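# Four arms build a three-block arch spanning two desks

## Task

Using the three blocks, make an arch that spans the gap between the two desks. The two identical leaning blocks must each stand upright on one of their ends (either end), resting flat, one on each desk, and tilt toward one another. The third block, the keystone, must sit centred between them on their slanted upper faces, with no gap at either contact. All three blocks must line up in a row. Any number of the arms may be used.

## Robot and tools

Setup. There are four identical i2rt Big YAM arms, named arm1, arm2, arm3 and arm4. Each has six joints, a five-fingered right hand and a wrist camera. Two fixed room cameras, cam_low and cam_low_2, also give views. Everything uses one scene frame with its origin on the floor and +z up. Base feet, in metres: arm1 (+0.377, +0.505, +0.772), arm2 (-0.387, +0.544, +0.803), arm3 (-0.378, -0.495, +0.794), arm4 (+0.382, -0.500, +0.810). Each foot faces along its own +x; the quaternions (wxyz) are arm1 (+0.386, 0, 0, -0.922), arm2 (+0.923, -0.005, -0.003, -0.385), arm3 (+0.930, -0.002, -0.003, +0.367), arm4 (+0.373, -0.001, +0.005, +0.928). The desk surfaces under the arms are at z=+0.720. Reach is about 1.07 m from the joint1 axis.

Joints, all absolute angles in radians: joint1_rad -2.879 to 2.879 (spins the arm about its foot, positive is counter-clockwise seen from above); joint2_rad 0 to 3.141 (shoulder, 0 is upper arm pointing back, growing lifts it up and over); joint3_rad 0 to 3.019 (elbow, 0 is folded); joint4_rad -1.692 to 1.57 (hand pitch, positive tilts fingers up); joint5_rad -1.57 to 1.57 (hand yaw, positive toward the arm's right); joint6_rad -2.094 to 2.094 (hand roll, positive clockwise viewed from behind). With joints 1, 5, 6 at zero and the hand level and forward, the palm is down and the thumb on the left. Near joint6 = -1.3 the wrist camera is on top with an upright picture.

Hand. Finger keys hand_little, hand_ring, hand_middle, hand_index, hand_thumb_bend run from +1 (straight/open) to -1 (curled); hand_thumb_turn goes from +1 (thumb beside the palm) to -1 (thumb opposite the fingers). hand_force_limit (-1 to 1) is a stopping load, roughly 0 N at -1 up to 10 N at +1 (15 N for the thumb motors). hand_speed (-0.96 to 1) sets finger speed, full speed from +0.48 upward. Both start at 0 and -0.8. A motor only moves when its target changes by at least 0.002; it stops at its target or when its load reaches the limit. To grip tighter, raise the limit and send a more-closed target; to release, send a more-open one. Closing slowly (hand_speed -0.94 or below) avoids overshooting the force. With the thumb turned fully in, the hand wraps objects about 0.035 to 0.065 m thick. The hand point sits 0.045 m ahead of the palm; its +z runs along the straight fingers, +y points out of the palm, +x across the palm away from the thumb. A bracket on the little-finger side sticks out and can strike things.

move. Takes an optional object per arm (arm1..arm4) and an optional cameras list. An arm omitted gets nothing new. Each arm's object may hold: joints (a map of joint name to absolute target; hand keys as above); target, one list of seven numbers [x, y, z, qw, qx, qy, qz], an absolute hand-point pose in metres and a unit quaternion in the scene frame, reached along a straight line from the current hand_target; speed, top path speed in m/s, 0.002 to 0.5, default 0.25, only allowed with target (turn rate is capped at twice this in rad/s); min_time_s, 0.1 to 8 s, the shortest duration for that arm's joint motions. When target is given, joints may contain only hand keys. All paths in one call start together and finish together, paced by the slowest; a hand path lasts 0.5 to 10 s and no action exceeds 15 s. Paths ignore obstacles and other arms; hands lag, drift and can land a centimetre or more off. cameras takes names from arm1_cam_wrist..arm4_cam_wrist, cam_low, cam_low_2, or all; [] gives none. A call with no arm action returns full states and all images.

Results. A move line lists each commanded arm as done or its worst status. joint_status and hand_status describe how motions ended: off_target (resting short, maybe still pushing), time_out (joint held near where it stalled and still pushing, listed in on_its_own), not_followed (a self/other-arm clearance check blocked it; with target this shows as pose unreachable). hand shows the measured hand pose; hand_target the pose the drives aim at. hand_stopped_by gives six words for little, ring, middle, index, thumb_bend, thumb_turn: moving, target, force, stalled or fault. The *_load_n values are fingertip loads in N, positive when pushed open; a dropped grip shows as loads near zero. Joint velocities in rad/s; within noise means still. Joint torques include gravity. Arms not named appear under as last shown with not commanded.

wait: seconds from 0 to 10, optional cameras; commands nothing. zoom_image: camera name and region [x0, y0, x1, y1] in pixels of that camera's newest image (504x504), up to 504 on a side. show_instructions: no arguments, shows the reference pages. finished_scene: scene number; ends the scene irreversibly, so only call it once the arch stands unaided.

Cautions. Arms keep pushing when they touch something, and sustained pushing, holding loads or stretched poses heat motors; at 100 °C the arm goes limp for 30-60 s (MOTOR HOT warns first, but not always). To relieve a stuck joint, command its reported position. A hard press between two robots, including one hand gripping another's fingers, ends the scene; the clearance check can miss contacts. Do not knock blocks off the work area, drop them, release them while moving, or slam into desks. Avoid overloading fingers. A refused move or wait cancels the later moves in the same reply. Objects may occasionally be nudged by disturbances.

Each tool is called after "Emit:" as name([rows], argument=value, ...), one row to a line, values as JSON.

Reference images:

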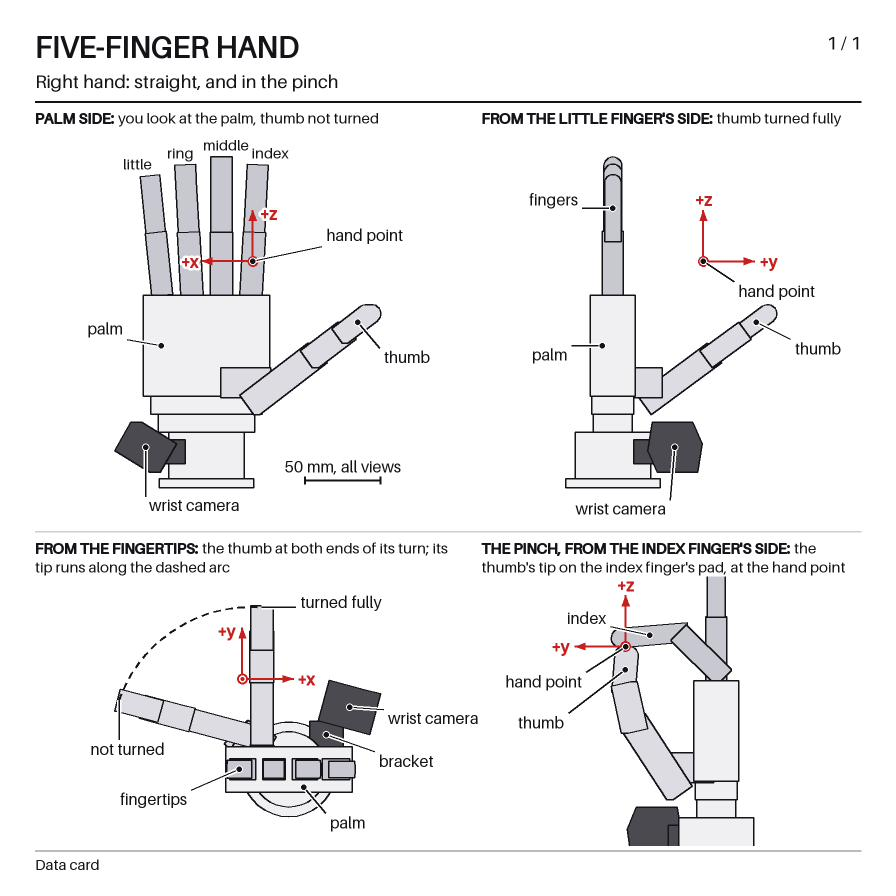

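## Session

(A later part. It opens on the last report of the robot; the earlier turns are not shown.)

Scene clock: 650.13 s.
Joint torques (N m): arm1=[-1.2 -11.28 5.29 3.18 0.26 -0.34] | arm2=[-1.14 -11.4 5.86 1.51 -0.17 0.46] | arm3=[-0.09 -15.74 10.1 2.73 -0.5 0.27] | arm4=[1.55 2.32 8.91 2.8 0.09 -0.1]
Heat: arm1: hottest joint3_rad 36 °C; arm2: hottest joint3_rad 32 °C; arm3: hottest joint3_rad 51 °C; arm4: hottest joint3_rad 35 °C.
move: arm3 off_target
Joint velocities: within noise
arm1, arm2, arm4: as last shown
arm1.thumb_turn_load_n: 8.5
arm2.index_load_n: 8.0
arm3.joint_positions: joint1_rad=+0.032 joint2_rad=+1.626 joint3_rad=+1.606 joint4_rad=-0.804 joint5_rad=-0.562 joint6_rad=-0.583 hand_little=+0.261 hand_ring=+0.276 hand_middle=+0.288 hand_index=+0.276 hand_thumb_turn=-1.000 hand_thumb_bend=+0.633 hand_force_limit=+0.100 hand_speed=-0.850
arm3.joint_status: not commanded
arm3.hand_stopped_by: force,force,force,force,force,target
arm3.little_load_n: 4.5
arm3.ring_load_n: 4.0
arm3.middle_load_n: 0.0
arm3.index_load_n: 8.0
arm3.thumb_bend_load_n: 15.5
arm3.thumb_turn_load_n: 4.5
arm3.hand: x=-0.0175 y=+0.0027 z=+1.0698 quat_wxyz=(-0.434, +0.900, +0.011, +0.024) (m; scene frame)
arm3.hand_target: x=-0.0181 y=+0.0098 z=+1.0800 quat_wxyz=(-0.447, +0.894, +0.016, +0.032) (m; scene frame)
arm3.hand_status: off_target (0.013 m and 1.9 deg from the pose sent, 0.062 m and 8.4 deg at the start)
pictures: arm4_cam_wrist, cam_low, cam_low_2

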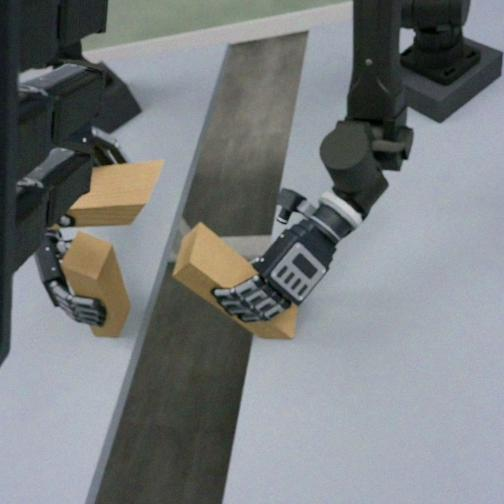

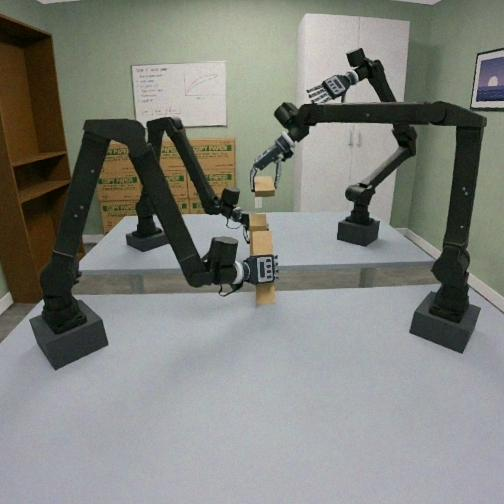

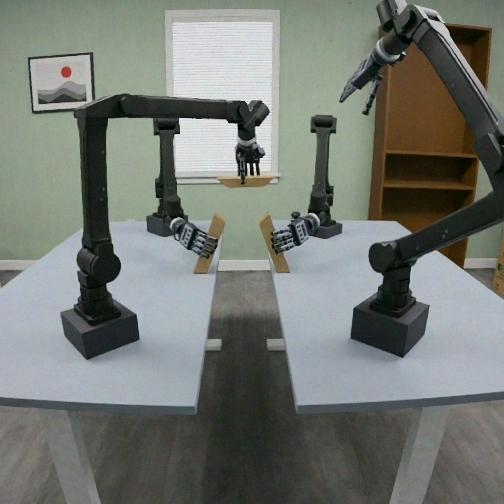

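Emit:
move(arm3={"target":[-0.036,0.019,1.05,0.4631,-0.8864,-0.0267,-0.0038],"speed":0.06}, cameras=["cam_low","cam_low_2","arm4_cam_wrist"])

Emit:
zoom_image(camera="cam_low_2", region=[200, 170, 285, 240])

Emit:
zoom_image(camera="cam_low", region=[240, 170, 290, 235])

Scene clock: 677.40 s.
Joint torques (N m): arm1=[-0.79 -11.4 5.34 3.11 0.25 -0.34] | arm2=[-1.08 -11.28 5.87 1.54 -0.15 0.48] | arm3=[0.21 -16.03 9.7 2.65 -0.7 0.25] | arm4=[1.44 2.96 8.9 2.91 0.08 -0.1]
Heat: arm1: hottest joint3_rad 35 °C; arm2: hottest joint3_rad 32 °C; arm3: hottest joint3_rad 47 °C; arm4: hottest joint3_rad 35 °C.
move: arm3 off_target
Joint velocities: within noise
arm1, arm2, arm4: as last shown
arm1.thumb_turn_load_n: 8.0
arm2.index_load_n: 7.5
arm3.joint_positions: joint1_rad=+0.044 joint2_rad=+1.626 joint3_rad=+1.519 joint4_rad=-0.706 joint5_rad=-0.618 joint6_rad=-0.565 hand_little=+0.261 hand_ring=+0.276 hand_middle=+0.288 hand_index=+0.276 hand_thumb_turn=-1.000 hand_thumb_bend=+0.633 hand_force_limit=+0.100 hand_speed=-0.850
arm3.joint_status: not commanded
arm3.hand_stopped_by: force,force,force,force,force,target
arm3.little_load_n: 4.0
arm3.ring_load_n: 4.5
arm3.middle_load_n: 0.0
arm3.index_load_n: 8.0
arm3.thumb_bend_load_n: 15.5
arm3.thumb_turn_load_n: 4.0
arm3.hand: x=-0.0337 y=+0.0114 z=+1.0423 quat_wxyz=(-0.451, +0.892, +0.021, +0.000) (m; scene frame)
arm3.hand_target: x=-0.0361 y=+0.0188 z=+1.0501 quat_wxyz=(-0.463, +0.886, +0.027, +0.004) (m; scene frame)
arm3.hand_status: off_target (0.011 m and 1.7 deg from the pose sent, 0.032 m and 4.7 deg at the start)
pictures: arm4_cam_wrist, cam_low, cam_low_2

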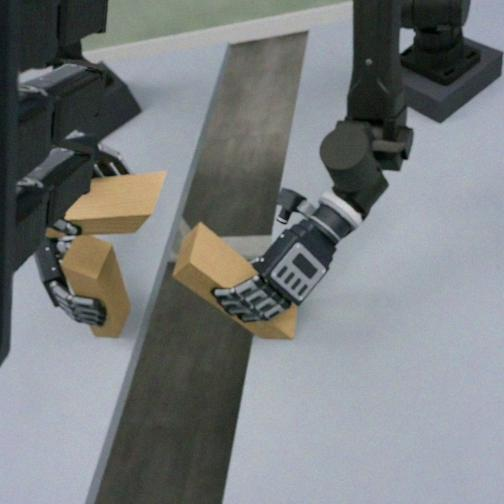

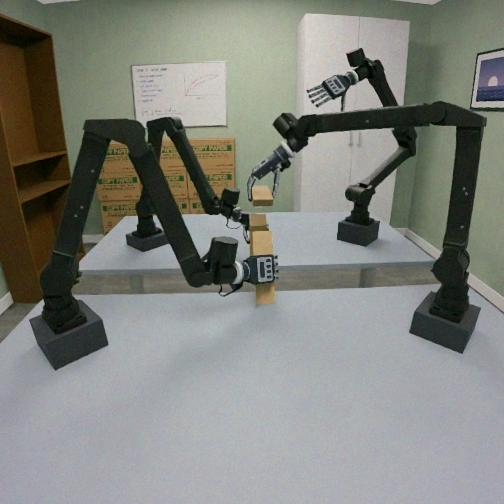

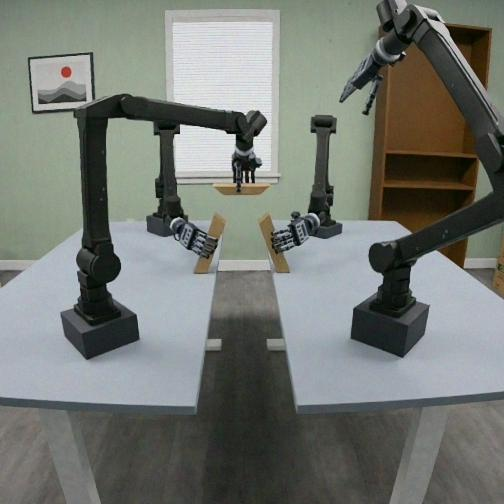

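Scaled by 5.929 from the camera's 504x504 image, which has a finer 720x720 frame.

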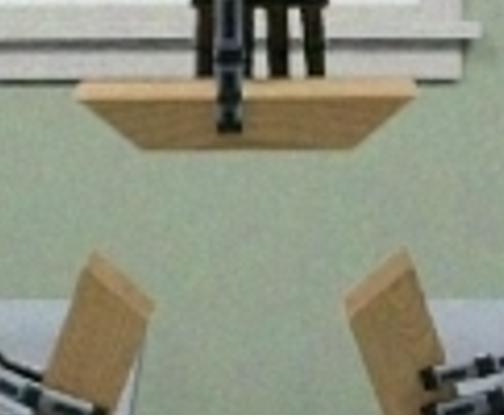

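Scaled by 7.754 from the camera's 504x504 image, which has a finer 720x720 frame.

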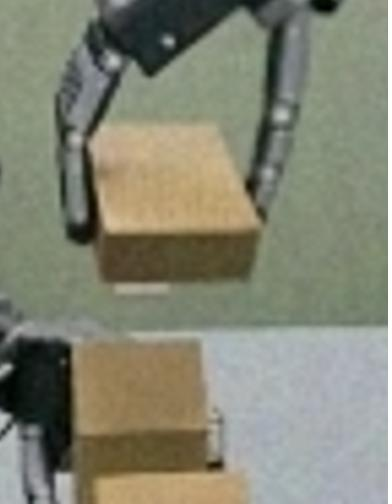

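Emit:
zoom_image(camera="cam_low", region=[248, 180, 278, 210])

Emit:
zoom_image(camera="arm4_cam_wrist", region=[40, 150, 320, 350])

Scaled by 16.800 from the camera's 504x504 image, which has a finer 720x720 frame.

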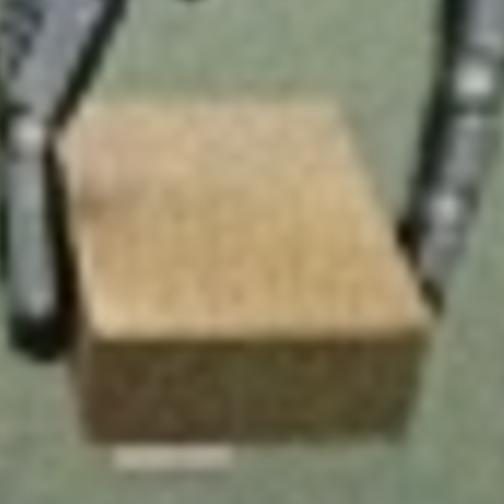

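Scaled by 1.800 from the camera's 504x504 image, which has a finer 720x720 frame.

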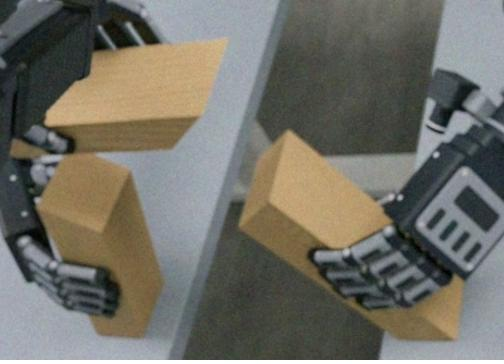

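Emit:
move(arm3={"target":[-0.036,0.022,0.985,0.4675,-0.8841,-0.0266,-0.0039],"speed":0.06}, cameras=["cam_low","cam_low_2","arm4_cam_wrist"])

Emit:
zoom_image(camera="cam_low_2", region=[205, 185, 280, 235])

Emit:
zoom_image(camera="cam_low", region=[240, 180, 290, 245])

Emit:
zoom_image(camera="arm4_cam_wrist", region=[20, 160, 300, 350])

Scene clock: 704.73 s.
Joint torques (N m): arm1=[-1.26 -11.28 5.26 3.11 0.26 -0.33] | arm2=[-1.14 -11.4 5.85 1.54 -0.18 0.47] | arm3=[0.38 -15.79 9.5 2.78 -0.71 0.29] | arm4=[1.67 2.84 8.85 2.77 0.06 -0.07]
Heat: arm1: hottest joint3_rad 35 °C; arm2: hottest joint3_rad 32 °C; arm3: hottest joint3_rad 44 °C; arm4: hottest joint3_rad 35 °C.
move: arm3 off_target
Joint velocities: within noise
arm1, arm2, arm4: as last shown
arm2.index_load_n: 8.0
arm3.joint_positions: joint1_rad=+0.045 joint2_rad=+1.654 joint3_rad=+1.380 joint4_rad=-0.524 joint5_rad=-0.621 joint6_rad=-0.556 hand_little=+0.261 hand_ring=+0.276 hand_middle=+0.288 hand_index=+0.276 hand_thumb_turn=-1.000 hand_thumb_bend=+0.633 hand_force_limit=+0.100 hand_speed=-0.850
arm3.joint_status: not commanded
arm3.hand_stopped_by: force,force,force,force,force,target
arm3.little_load_n: 4.5
arm3.ring_load_n: 4.0
arm3.middle_load_n: -0.5
arm3.index_load_n: 8.0
arm3.thumb_bend_load_n: 15.0
arm3.thumb_turn_load_n: 4.5
arm3.hand: x=-0.0333 y=+0.0129 z=+0.9793 quat_wxyz=(-0.457, +0.889, +0.020, +0.002) (m; scene frame)
arm3.hand_target: x=-0.0362 y=+0.0218 z=+0.9851 quat_wxyz=(-0.467, +0.884, +0.027, +0.004) (m; scene frame)
arm3.hand_status: off_target (0.011 m and 1.6 deg from the pose sent, 0.058 m and 2.2 deg at the start)
pictures: arm4_cam_wrist, cam_low, cam_low_2

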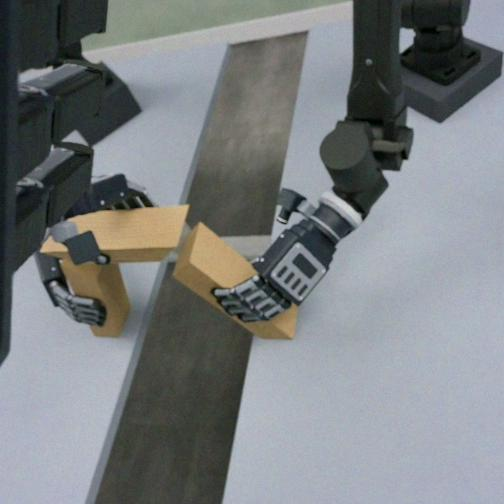

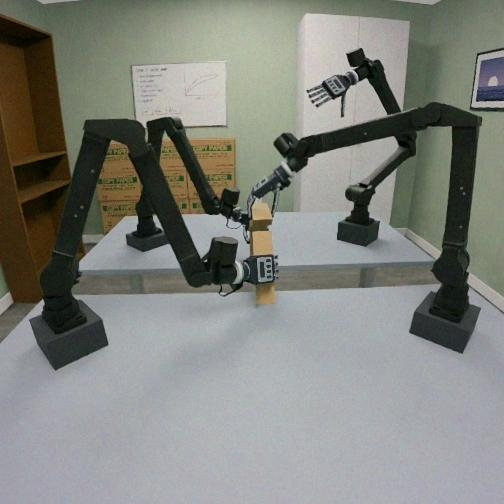

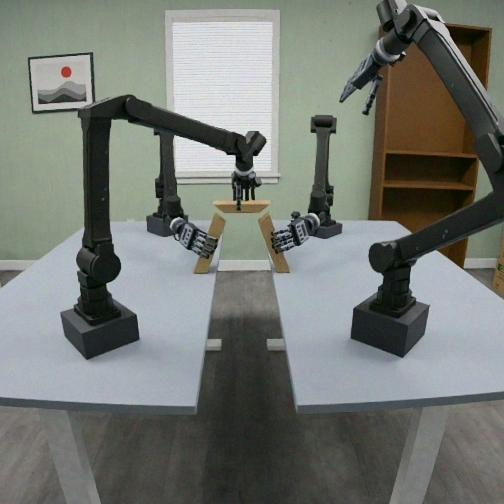

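Scaled by 6.720 from the camera's 504x504 image, which has a finer 720x720 frame.

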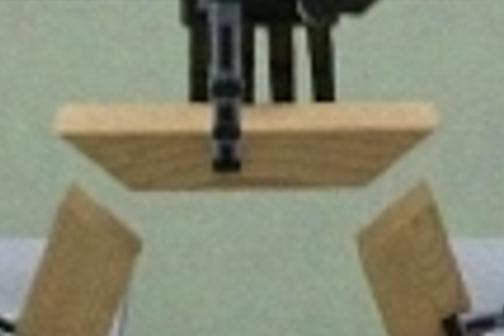

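Scaled by 7.754 from the camera's 504x504 image, which has a finer 720x720 frame.

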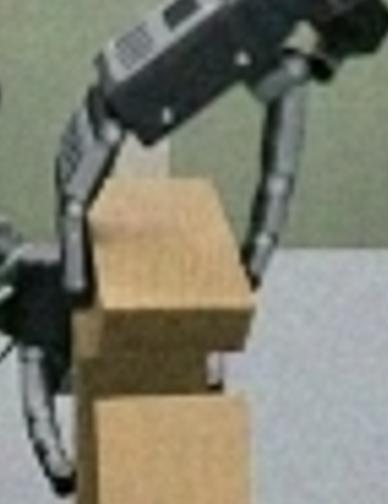

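Scaled by 1.800 from the camera's 504x504 image, which has a finer 720x720 frame.

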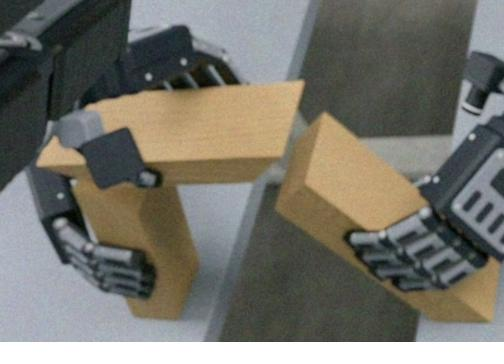

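Emit:
move(arm3={"target":[-0.036,0.022,0.965,0.4675,-0.8841,-0.0266,-0.0039],"speed":0.04})

Emit:
move(arm3={"target":[-0.036,0.022,0.958,0.4675,-0.8841,-0.0266,-0.0039],"speed":0.04}, cameras=["cam_low","cam_low_2"])

Emit:
zoom_image(camera="cam_low_2", region=[205, 190, 280, 240])

Emit:
zoom_image(camera="cam_low", region=[240, 180, 290, 245])

Scene clock: 717.10 s.
Joint torques (N m): arm1=[-1.14 -11.34 5.37 3.1 0.25 -0.34] | arm2=[-1.08 -11.16 5.89 1.51 -0.17 0.45] | arm3=[0.26 -15.91 9.4 2.76 -0.69 0.29] | arm4=[1.73 2.67 8.9 2.93 0.08 -0.11]
Heat: arm1: hottest joint3_rad 35 °C; arm2: hottest joint3_rad 31 °C; arm3: hottest joint3_rad 44 °C; arm4: hottest joint3_rad 35 °C.
move: arm3 off_target
Joint velocities: within noise
arm1.joint_positions: joint1_rad=+0.546 joint2_rad=+1.793 joint3_rad=+0.658 joint4_rad=+0.925 joint5_rad=+0.426 joint6_rad=-1.224 hand_little=+0.261 hand_ring=+0.278 hand_middle=+0.290 hand_index=+0.275 hand_thumb_turn=-1.000 hand_thumb_bend=+0.644 hand_force_limit=+0.100 hand_speed=-0.850
arm1.joint_status: not commanded
arm1.hand_stopped_by: force,force,force,force,force,target
arm1.little_load_n: 5.0
arm1.ring_load_n: 4.5
arm1.middle_load_n: 0.0
arm1.index_load_n: 6.5
arm1.thumb_bend_load_n: 14.5
arm1.thumb_turn_load_n: 8.0
arm1.hand: x=+0.1321 y=-0.0022 z=+0.8132 quat_wxyz=(+0.531, +0.245, -0.732, +0.350) (m; scene frame)
arm1.hand_target: x=+0.1260 y=-0.0056 z=+0.8290 quat_wxyz=(+0.549, +0.243, -0.716, +0.355) (m; scene frame)
arm1.hand_status: not commanded
arm2, arm4: as last shown
arm2.little_load_n: 5.5
arm3.joint_positions: joint1_rad=+0.045 joint2_rad=+1.668 joint3_rad=+1.345 joint4_rad=-0.473 joint5_rad=-0.622 joint6_rad=-0.556 hand_little=+0.261 hand_ring=+0.276 hand_middle=+0.288 hand_index=+0.276 hand_thumb_turn=-1.000 hand_thumb_bend=+0.633 hand_force_limit=+0.100 hand_speed=-0.850
arm3.joint_status: not commanded
arm3.hand_stopped_by: force,force,force,force,force,target
arm3.little_load_n: 4.5
arm3.ring_load_n: 4.0
arm3.middle_load_n: 0.0
arm3.index_load_n: 8.0
arm3.thumb_bend_load_n: 15.5
arm3.thumb_turn_load_n: 4.5
arm3.hand: x=-0.0333 y=+0.0128 z=+0.9598 quat_wxyz=(-0.457, +0.889, +0.020, +0.002) (m; scene frame)
arm3.hand_target: x=-0.0361 y=+0.0218 z=+0.9650 quat_wxyz=(-0.467, +0.884, +0.027, +0.004) (m; scene frame)
arm3.hand_status: off_target (0.011 m and 1.5 deg from the pose sent, 0.017 m and 1.6 deg at the start)
pictures: none

Scene clock: 718.07 s.
Joint torques (N m): arm1=[-1.14 -11.28 5.3 3.1 0.26 -0.35] | arm2=[-1.08 -11.4 5.89 1.52 -0.16 0.46] | arm3=[0.21 -15.68 9.29 2.74 -0.69 0.29] | arm4=[1.61 2.26 8.88 2.82 0.06 -0.12]
Heat: arm1: hottest joint3_rad 35 °C; arm2: hottest joint3_rad 31 °C; arm3: hottest joint3_rad 44 °C; arm4: hottest joint3_rad 35 °C.
move: arm3 done
Joint velocities: within noise
arm1, arm4: as last shown
arm1.thumb_bend_load_n: 15.0
arm2.joint_positions: joint1_rad=-0.540 joint2_rad=+1.997 joint3_rad=+0.762 joint4_rad=+1.060 joint5_rad=-0.349 joint6_rad=+1.189 hand_little=+0.262 hand_ring=+0.278 hand_middle=+0.289 hand_index=+0.277 hand_thumb_turn=-1.000 hand_thumb_bend=+0.634 hand_force_limit=+0.100 hand_speed=-0.850
arm2.joint_status: not commanded
arm2.hand_stopped_by: force,force,force,force,force,target
arm2.little_load_n: 5.0
arm2.ring_load_n: 4.0
arm2.middle_load_n: 0.0
arm2.index_load_n: 8.0
arm2.thumb_bend_load_n: 17.0
arm2.thumb_turn_load_n: 4.0
arm2.hand: x=-0.1191 y=-0.0044 z=+0.8618 quat_wxyz=(-0.517, -0.243, -0.720, +0.395) (m; scene frame)
arm2.hand_target: x=-0.1223 y=-0.0173 z=+0.8839 quat_wxyz=(-0.532, -0.247, -0.703, +0.403) (m; scene frame)
arm2.hand_status: not commanded
arm3.joint_positions: joint1_rad=+0.045 joint2_rad=+1.671 joint3_rad=+1.333 joint4_rad=-0.455 joint5_rad=-0.622 joint6_rad=-0.556 hand_little=+0.261 hand_ring=+0.276 hand_middle=+0.288 hand_index=+0.276 hand_thumb_turn=-1.000 hand_thumb_bend=+0.633 hand_force_limit=+0.100 hand_speed=-0.850
arm3.joint_status: not commanded
arm3.hand_stopped_by: force,force,force,force,force,target
arm3.little_load_n: 4.5
arm3.ring_load_n: 4.0
arm3.middle_load_n: 0.0
arm3.index_load_n: 8.0
arm3.thumb_bend_load_n: 15.5
arm3.thumb_turn_load_n: 4.0
arm3.hand: x=-0.0332 y=+0.0129 z=+0.9545 quat_wxyz=(-0.458, +0.889, +0.021, +0.003) (m; scene frame)
arm3.hand_target: x=-0.0361 y=+0.0217 z=+0.9581 quat_wxyz=(-0.467, +0.884, +0.027, +0.004) (m; scene frame)
arm3.hand_status: done (0.010 m and 1.4 deg from the pose sent, 0.010 m and 1.5 deg at the start)
arm4.index_load_n: -0.5
pictures: cam_low, cam_low_2

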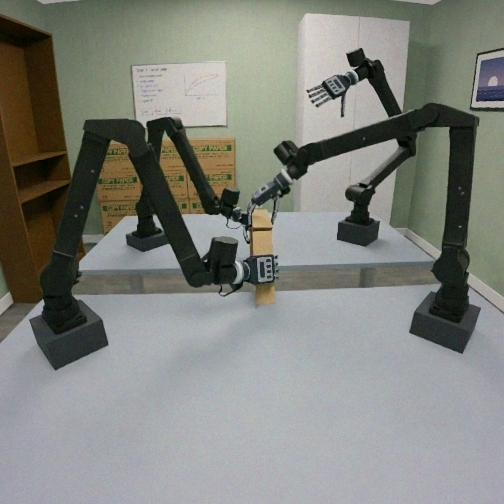

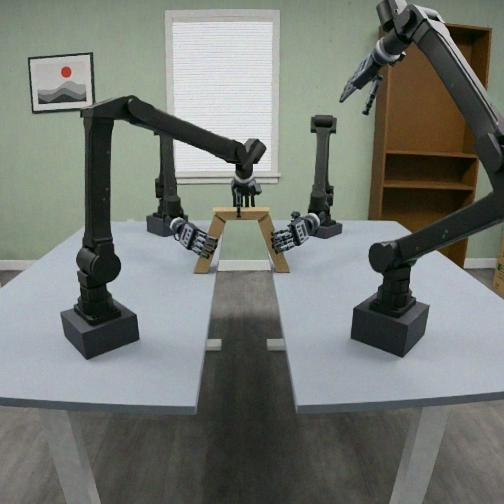

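Scaled by 6.720 from the camera's 504x504 image, which has a finer 720x720 frame.

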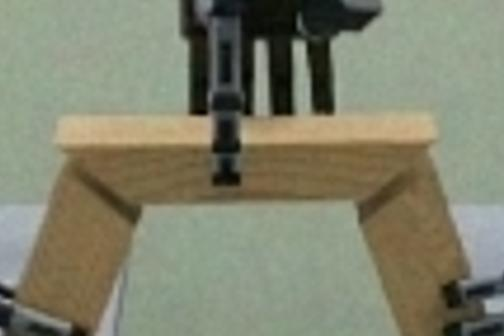

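Scaled by 7.754 from the camera's 504x504 image, which has a finer 720x720 frame.

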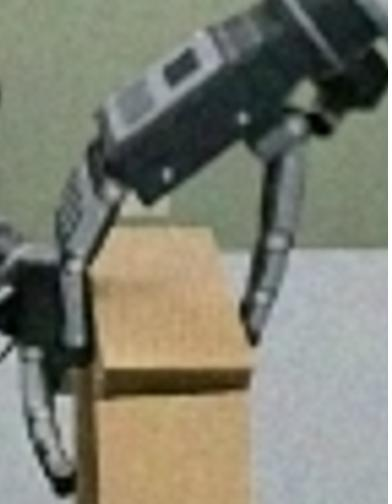

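Emit:
move(arm3={"target":[-0.036,0.022,0.952,0.4675,-0.8841,-0.0266,-0.0039],"speed":0.03}, cameras=["cam_low","cam_low_2"])

Emit:
zoom_image(camera="cam_low_2", region=[205, 190, 280, 240])

Emit:
zoom_image(camera="cam_low", region=[240, 180, 290, 245])

Scene clock: 721.93 s.
Joint torques (N m): arm1=[-1.2 -11.28 5.3 3.11 0.27 -0.34] | arm2=[-1.14 -11.4 5.87 1.57 -0.17 0.49] | arm3=[0.44 -15.97 9.22 2.77 -0.68 0.29] | arm4=[1.2 2.67 8.94 2.8 0.08 -0.07]
Heat: arm1: hottest joint3_rad 35 °C; arm2: hottest joint3_rad 31 °C; arm3: hottest joint3_rad 43 °C; arm4: hottest joint3_rad 35 °C.
move: arm3 done
Joint velocities: within noise
arm1, arm2: as last shown
arm1.ring_load_n: 4.0
arm2.index_load_n: 7.5
arm3.joint_positions: joint1_rad=+0.045 joint2_rad=+1.677 joint3_rad=+1.324 joint4_rad=-0.440 joint5_rad=-0.622 joint6_rad=-0.556 hand_little=+0.261 hand_ring=+0.276 hand_middle=+0.288 hand_index=+0.276 hand_thumb_turn=-1.000 hand_thumb_bend=+0.633 hand_force_limit=+0.100 hand_speed=-0.850
arm3.joint_status: not commanded
arm3.hand_stopped_by: force,force,force,force,force,target
arm3.little_load_n: 4.5
arm3.ring_load_n: 4.0
arm3.middle_load_n: 0.0
arm3.index_load_n: 8.0
arm3.thumb_bend_load_n: 15.5
arm3.thumb_turn_load_n: 4.5
arm3.hand: x=-0.0333 y=+0.0131 z=+0.9482 quat_wxyz=(-0.458, +0.889, +0.021, +0.002) (m; scene frame)
arm3.hand_target: x=-0.0362 y=+0.0219 z=+0.9521 quat_wxyz=(-0.467, +0.884, +0.027, +0.004) (m; scene frame)
arm3.hand_status: done (0.010 m and 1.4 deg from the pose sent, 0.010 m and 1.4 deg at the start)
arm4.joint_positions: joint1_rad=-0.413 joint2_rad=+0.602 joint3_rad=+1.437 joint4_rad=-1.316 joint5_rad=+0.076 joint6_rad=-0.995 hand_little=+1.000 hand_ring=+1.000 hand_middle=+1.000 hand_index=+1.000 hand_thumb_turn=+1.000 hand_thumb_bend=+1.000 hand_force_limit=+0.000 hand_speed=-0.800
arm4.joint_status: not commanded
arm4.hand_stopped_by: target,target,target,target,target,target
arm4.little_load_n: 0.0
arm4.ring_load_n: 0.0
arm4.middle_load_n: 0.0
arm4.index_load_n: 0.0
arm4.thumb_bend_load_n: 0.0
arm4.thumb_turn_load_n: 0.0
arm4.hand: x=+0.3469 y=-0.2802 z=+1.3173 quat_wxyz=(-0.482, +0.672, +0.532, +0.181) (m; scene frame)
arm4.hand_target: x=+0.3475 y=-0.2816 z=+1.3260 quat_wxyz=(-0.491, +0.668, +0.528, +0.184) (m; scene frame)
arm4.hand_status: not commanded
pictures: cam_low, cam_low_2

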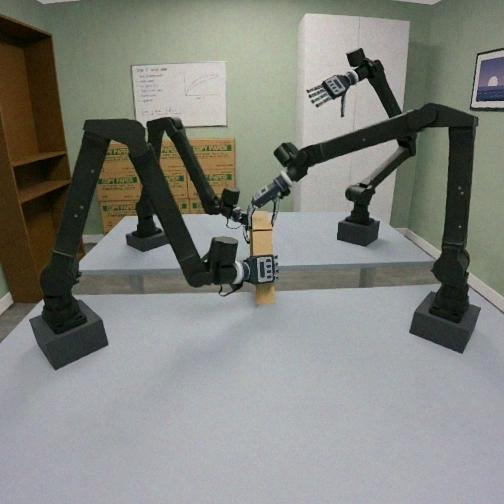

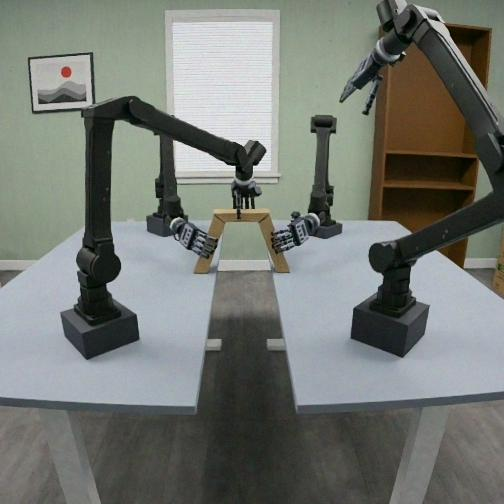

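Scaled by 6.720 from the camera's 504x504 image, which has a finer 720x720 frame.

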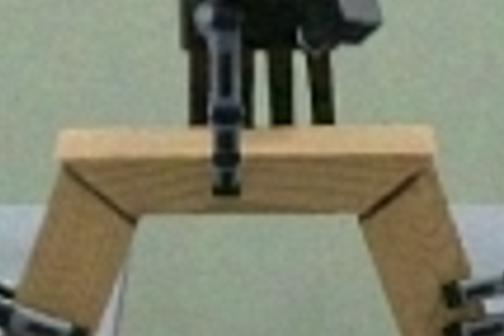

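Scaled by 7.754 from the camera's 504x504 image, which has a finer 720x720 frame.

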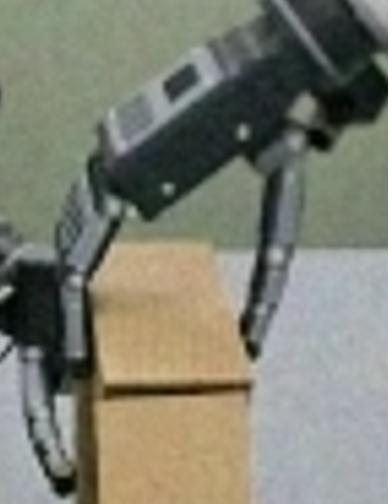

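Emit:
move(arm3={"target":[-0.036,0.022,0.947,0.4675,-0.8841,-0.0266,-0.0039],"speed":0.03}, cameras=["cam_low","cam_low_2"])

Emit:
zoom_image(camera="cam_low_2", region=[205, 190, 280, 240])

Emit:
zoom_image(camera="cam_low", region=[240, 180, 290, 245])

Scene clock: 726.47 s.
Joint torques (N m): arm1=[-1.32 -11.4 5.34 3.03 0.26 -0.35] | arm2=[-1.03 -11.16 5.89 1.52 -0.16 0.45] | arm3=[0.26 -15.62 9.17 2.76 -0.67 0.27] | arm4=[1.61 2.9 8.84 2.84 0.07 -0.12]
Heat: arm1: hottest joint3_rad 35 °C; arm2: hottest joint3_rad 31 °C; arm3: hottest joint3_rad 43 °C; arm4: hottest joint3_rad 35 °C.
move: arm3 done
Joint velocities: within noise
arm1, arm2, arm4: as last shown
arm1.ring_load_n: 4.5
arm2.joint_positions: joint1_rad=-0.541 joint2_rad=+1.997 joint3_rad=+0.762 joint4_rad=+1.060 joint5_rad=-0.349 joint6_rad=+1.190 hand_little=+0.262 hand_ring=+0.278 hand_middle=+0.289 hand_index=+0.277 hand_thumb_turn=-1.000 hand_thumb_bend=+0.634 hand_force_limit=+0.100 hand_speed=-0.850
arm2.little_load_n: 5.5
arm2.middle_load_n: -0.5
arm2.thumb_turn_load_n: 3.5
arm2.hand: x=-0.1193 y=-0.0045 z=+0.8619 quat_wxyz=(-0.517, -0.243, -0.719, +0.394) (m; scene frame)
arm2.hand_target: x=-0.1223 y=-0.0173 z=+0.8839 quat_wxyz=(-0.532, -0.246, -0.703, +0.403) (m; scene frame)
arm3.joint_positions: joint1_rad=+0.045 joint2_rad=+1.681 joint3_rad=+1.316 joint4_rad=-0.427 joint5_rad=-0.622 joint6_rad=-0.555 hand_little=+0.261 hand_ring=+0.276 hand_middle=+0.288 hand_index=+0.276 hand_thumb_turn=-1.000 hand_thumb_bend=+0.633 hand_force_limit=+0.100 hand_speed=-0.850
arm3.joint_status: not commanded
arm3.hand_stopped_by: force,force,force,force,force,target
arm3.little_load_n: 4.5
arm3.ring_load_n: 4.0
arm3.middle_load_n: 0.0
arm3.index_load_n: 8.0
arm3.thumb_bend_load_n: 15.5
arm3.thumb_turn_load_n: 4.5
arm3.hand: x=-0.0331 y=+0.0133 z=+0.9443 quat_wxyz=(-0.458, +0.888, +0.021, +0.003) (m; scene frame)
arm3.hand_target: x=-0.0361 y=+0.0219 z=+0.9471 quat_wxyz=(-0.467, +0.884, +0.027, +0.004) (m; scene frame)
arm3.hand_status: done (0.010 m and 1.3 deg from the pose sent, 0.010 m and 1.4 deg at the start)
pictures: cam_low, cam_low_2

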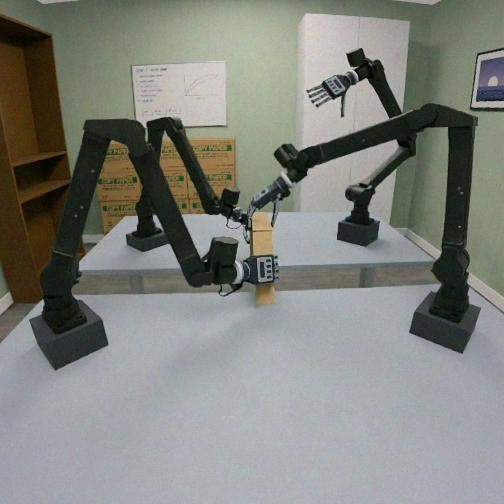

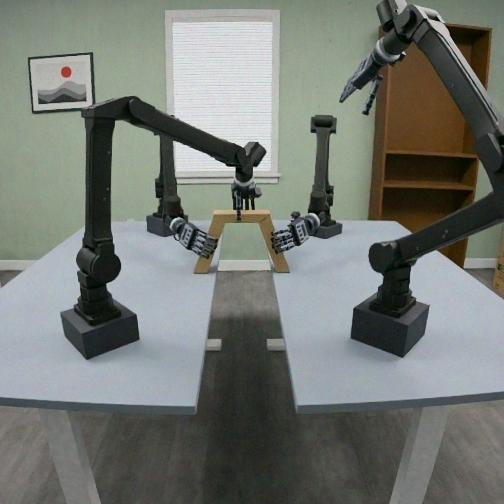

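Scaled by 6.720 from the camera's 504x504 image, which has a finer 720x720 frame.

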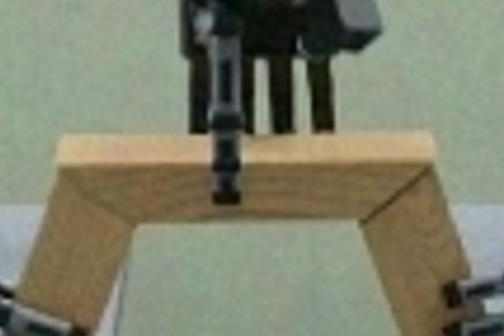

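Scaled by 7.754 from the camera's 504x504 image, which has a finer 720x720 frame.

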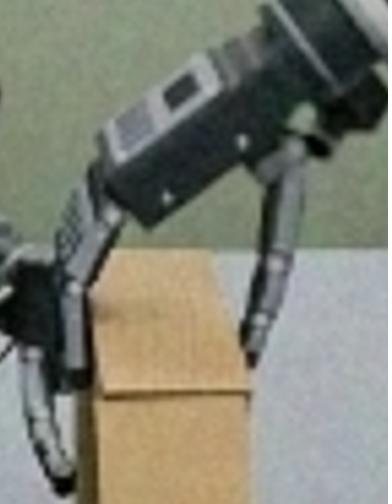

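Emit:
move(arm3={"target":[-0.034,0.022,0.944,0.4675,-0.8841,-0.0266,-0.0039],"speed":0.03}, cameras=["cam_low","cam_low_2","arm4_cam_wrist"])

Emit:
zoom_image(camera="cam_low_2", region=[205, 200, 245, 240])

Emit:
zoom_image(camera="cam_low_2", region=[240, 200, 280, 240])

Emit:
zoom_image(camera="cam_low_2", region=[185, 200, 300, 285])

Emit:
zoom_image(camera="cam_low", region=[235, 200, 295, 310])

Emit:
zoom_image(camera="arm4_cam_wrist", region=[20, 160, 320, 360])

Scene clock: 731.83 s.
Joint torques (N m): arm1=[-1.26 -11.46 5.33 3.12 0.27 -0.34] | arm2=[-1.03 -11.4 5.89 1.51 -0.17 0.45] | arm3=[0.03 -15.44 9.16 2.7 -0.7 0.25] | arm4=[1.2 2.61 8.8 2.92 0.1 -0.1]
Heat: arm1: hottest joint3_rad 35 °C; arm2: hottest joint3_rad 31 °C; arm3: hottest joint3_rad 42 °C; arm4: hottest joint3_rad 35 °C.
move: arm3 done
Joint velocities: within noise
arm1, arm2, arm4: as last shown
arm2.joint_positions: joint1_rad=-0.541 joint2_rad=+1.997 joint3_rad=+0.762 joint4_rad=+1.060 joint5_rad=-0.349 joint6_rad=+1.191 hand_little=+0.262 hand_ring=+0.278 hand_middle=+0.289 hand_index=+0.277 hand_thumb_turn=-1.000 hand_thumb_bend=+0.634 hand_force_limit=+0.100 hand_speed=-0.850
arm2.middle_load_n: 0.0
arm2.hand: x=-0.1193 y=-0.0045 z=+0.8619 quat_wxyz=(-0.517, -0.244, -0.719, +0.394) (m; scene frame)
arm2.hand_target: x=-0.1222 y=-0.0173 z=+0.8839 quat_wxyz=(-0.532, -0.247, -0.703, +0.403) (m; scene frame)
arm3.joint_positions: joint1_rad=+0.045 joint2_rad=+1.684 joint3_rad=+1.316 joint4_rad=-0.421 joint5_rad=-0.623 joint6_rad=-0.555 hand_little=+0.261 hand_ring=+0.276 hand_middle=+0.288 hand_index=+0.276 hand_thumb_turn=-1.000 hand_thumb_bend=+0.633 hand_force_limit=+0.100 hand_speed=-0.850
arm3.joint_status: not commanded
arm3.hand_stopped_by: force,force,force,force,force,target
arm3.little_load_n: 4.5
arm3.ring_load_n: 4.5
arm3.middle_load_n: 0.0
arm3.index_load_n: 8.0
arm3.thumb_bend_load_n: 15.5
arm3.thumb_turn_load_n: 4.0
arm3.hand: x=-0.0324 y=+0.0143 z=+0.9434 quat_wxyz=(-0.460, +0.888, +0.022, +0.003) (m; scene frame)
arm3.hand_target: x=-0.0341 y=+0.0219 z=+0.9441 quat_wxyz=(-0.467, +0.884, +0.027, +0.004) (m; scene frame)
arm3.hand_status: done (0.008 m and 1.2 deg from the pose sent, 0.009 m and 1.3 deg at the start)
pictures: arm4_cam_wrist, cam_low, cam_low_2

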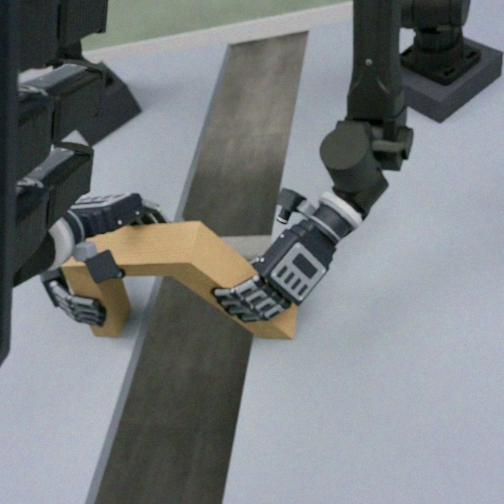

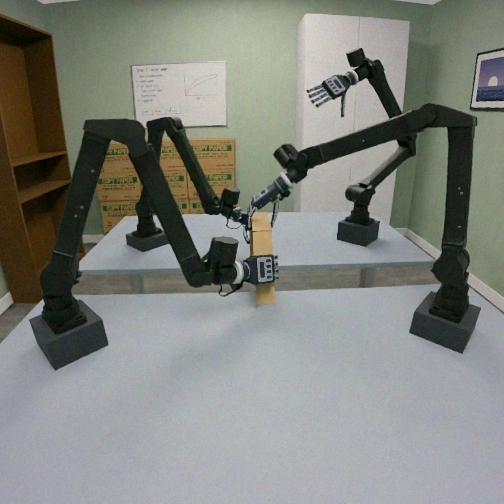

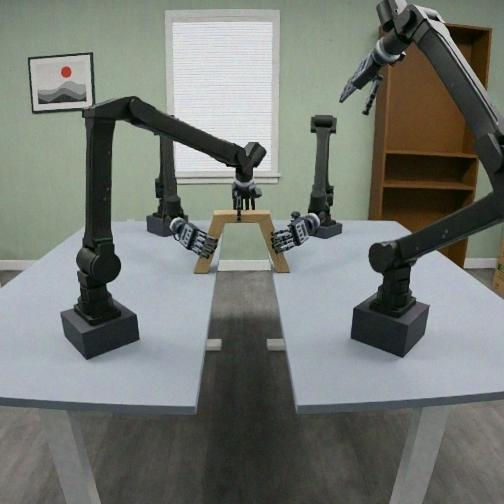

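Scaled by 12.600 from the camera's 504x504 image, which has a finer 720x720 frame.

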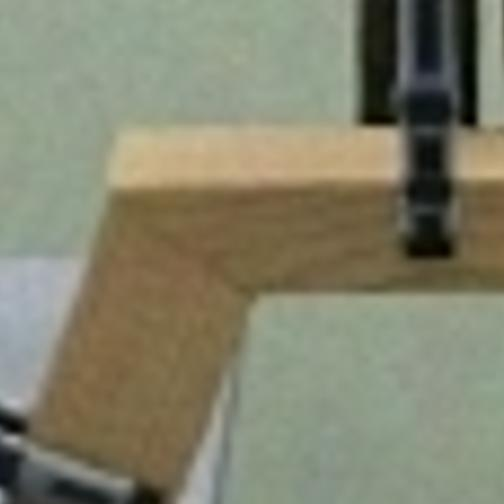

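Scaled by 12.600 from the camera's 504x504 image, which has a finer 720x720 frame.

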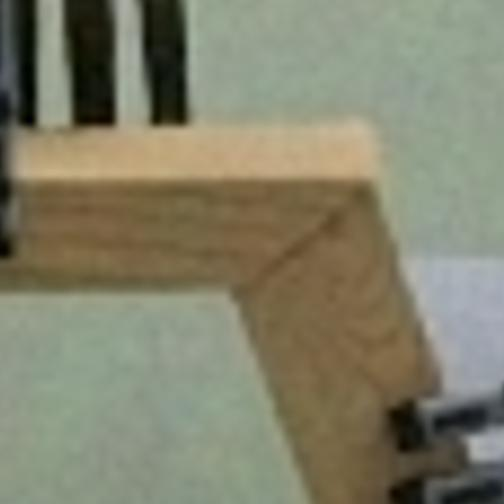

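Scaled by 4.383 from the camera's 504x504 image, which has a finer 720x720 frame.

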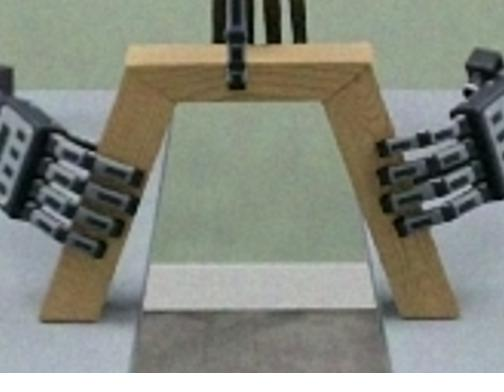

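Scaled by 4.582 from the camera's 504x504 image, which has a finer 720x720 frame.

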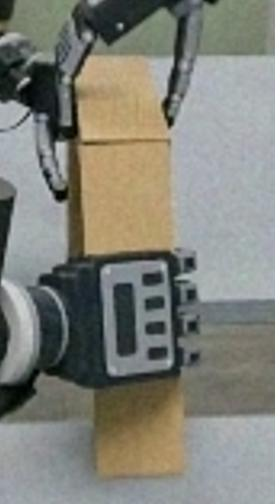

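Scaled by 1.680 from the camera's 504x504 image, which has a finer 720x720 frame.

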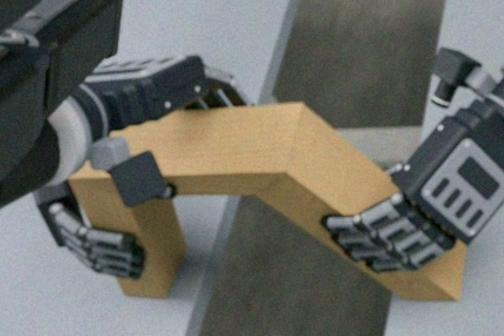

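Emit:
move(arm1={"joints":{"hand_speed":-0.93,"hand_little":0.33,"hand_ring":0.35,"hand_middle":0.36,"hand_index":0.35,"hand_thumb_bend":0.70}}, arm2={"joints":{"hand_speed":-0.93,"hand_little":0.33,"hand_ring":0.35,"hand_middle":0.36,"hand_index":0.35,"hand_thumb_bend":0.70}}, cameras=["cam_low","cam_low_2"])

Emit:
zoom_image(camera="cam_low_2", region=[185, 200, 300, 285])

Emit:
zoom_image(camera="cam_low", region=[235, 200, 295, 310])

Scene clock: 741.30 s.
Joint torques (N m): arm1=[-1.26 -11.34 5.34 2.25 0.23 -0.1] | arm2=[-0.85 -11.34 5.82 1.55 -0.13 0.31] | arm3=[0.09 -15.44 9.11 2.66 -0.66 0.24] | arm4=[1.61 2.73 8.88 2.84 0.09 -0.11]
Heat: arm1: hottest joint3_rad 35 °C; arm2: hottest joint3_rad 31 °C; arm3: hottest joint3_rad 41 °C; arm4: hottest joint3_rad 35 °C.
move: arm1 done; arm2 done
Joint velocities: within noise
arm1.joint_positions: joint1_rad=+0.546 joint2_rad=+1.793 joint3_rad=+0.658 joint4_rad=+0.948 joint5_rad=+0.426 joint6_rad=-1.248 hand_little=+0.330 hand_ring=+0.350 hand_middle=+0.360 hand_index=+0.350 hand_thumb_turn=-1.000 hand_thumb_bend=+0.700 hand_force_limit=+0.100 hand_speed=-0.930
arm1.joint_status: all done
arm1.hand_stopped_by: target,target,target,target,target,target
arm1.little_load_n: 0.0
arm1.ring_load_n: 0.0
arm1.middle_load_n: 0.0
arm1.index_load_n: 0.0
arm1.thumb_bend_load_n: 0.0
arm1.thumb_turn_load_n: 0.5
arm1.hand: x=+0.1306 y=-0.0039 z=+0.8195 quat_wxyz=(+0.540, +0.249, -0.723, +0.351) (m; scene frame)
arm1.hand_target: x=+0.1261 y=-0.0057 z=+0.8290 quat_wxyz=(+0.549, +0.243, -0.716, +0.355) (m; scene frame)
arm1.hand_status: not commanded
arm2.joint_positions: joint1_rad=-0.541 joint2_rad=+1.997 joint3_rad=+0.762 joint4_rad=+1.059 joint5_rad=-0.351 joint6_rad=+1.207 hand_little=+0.330 hand_ring=+0.350 hand_middle=+0.360 hand_index=+0.350 hand_thumb_turn=-1.000 hand_thumb_bend=+0.700 hand_force_limit=+0.100 hand_speed=-0.930
arm2.joint_status: all done
arm2.hand_stopped_by: target,target,target,target,target,target
arm2.little_load_n: 0.0
arm2.ring_load_n: 0.0
arm2.middle_load_n: 0.0
arm2.index_load_n: 0.5
arm2.thumb_bend_load_n: 0.0
arm2.thumb_turn_load_n: 0.0
arm2.hand: x=-0.1193 y=-0.0048 z=+0.8632 quat_wxyz=(-0.521, -0.249, -0.718, +0.390) (m; scene frame)
arm2.hand_target: x=-0.1223 y=-0.0173 z=+0.8841 quat_wxyz=(-0.532, -0.246, -0.703, +0.403) (m; scene frame)
arm2.hand_status: not commanded
arm3, arm4: as last shown
arm3.joint_positions: joint1_rad=+0.045 joint2_rad=+1.685 joint3_rad=+1.316 joint4_rad=-0.421 joint5_rad=-0.624 joint6_rad=-0.555 hand_little=+0.261 hand_ring=+0.276 hand_middle=+0.288 hand_index=+0.276 hand_thumb_turn=-1.000 hand_thumb_bend=+0.633 hand_force_limit=+0.100 hand_speed=-0.850
arm3.little_load_n: 4.0
arm3.ring_load_n: 4.0
arm3.middle_load_n: -0.5
arm3.thumb_turn_load_n: 4.5
arm3.hand: x=-0.0325 y=+0.0144 z=+0.9426 quat_wxyz=(-0.459, +0.888, +0.021, +0.003) (m; scene frame)
arm3.hand_target: x=-0.0342 y=+0.0219 z=+0.9440 quat_wxyz=(-0.467, +0.884, +0.027, +0.004) (m; scene frame)
pictures: cam_low, cam_low_2

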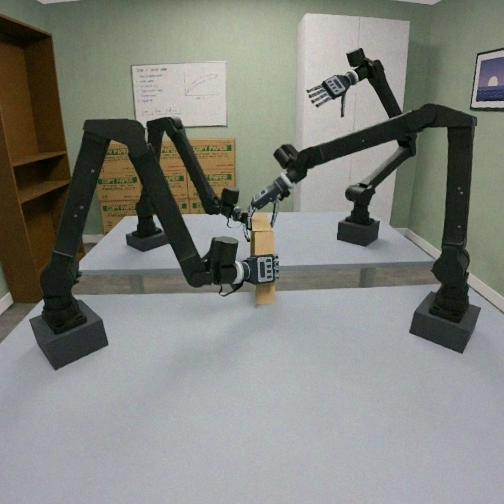

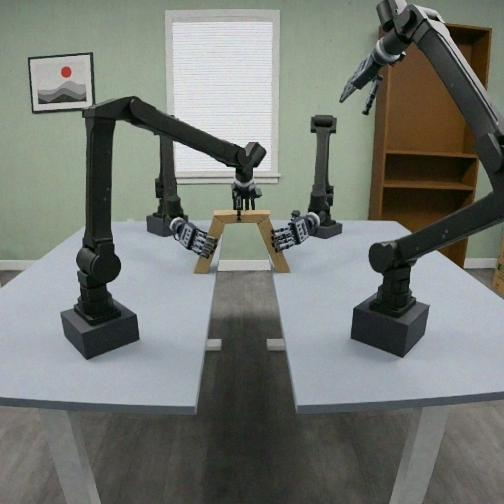

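Scaled by 4.383 from the camera's 504x504 image, which has a finer 720x720 frame.

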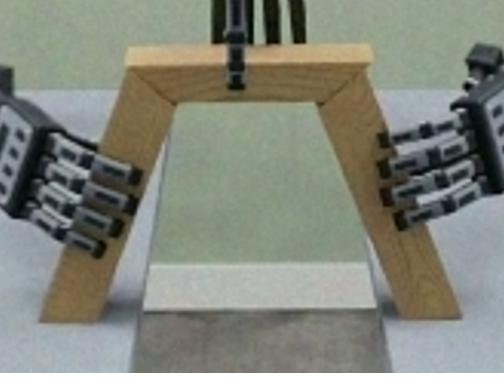

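Scaled by 4.582 from the camera's 504x504 image, which has a finer 720x720 frame.

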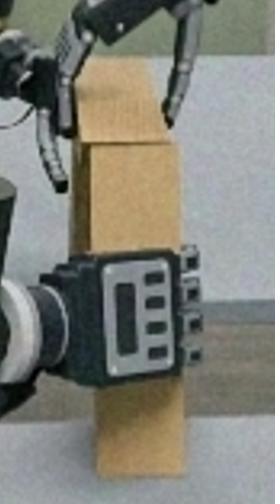

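Emit:
zoom_image(camera="cam_low", region=[245, 205, 285, 245])

Emit:
zoom_image(camera="cam_low_2", region=[240, 200, 300, 280])

Emit:
zoom_image(camera="cam_low_2", region=[185, 200, 245, 280])

Scaled by 12.600 from the camera's 504x504 image, which has a finer 720x720 frame.

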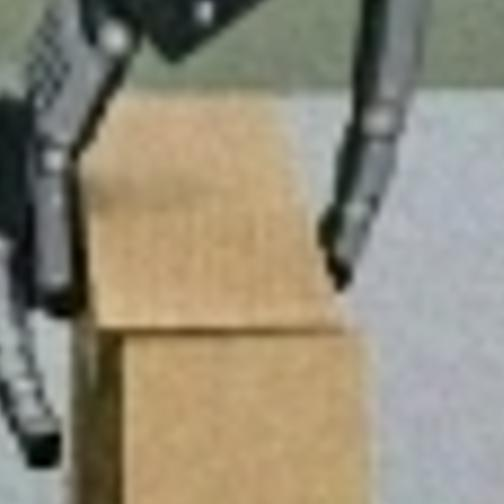

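Scaled by 6.300 from the camera's 504x504 image, which has a finer 720x720 frame.

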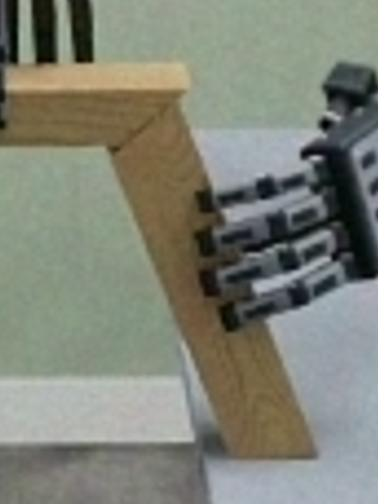

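Scaled by 6.300 from the camera's 504x504 image, which has a finer 720x720 frame.

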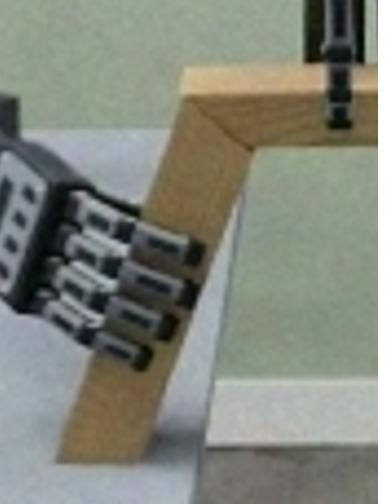

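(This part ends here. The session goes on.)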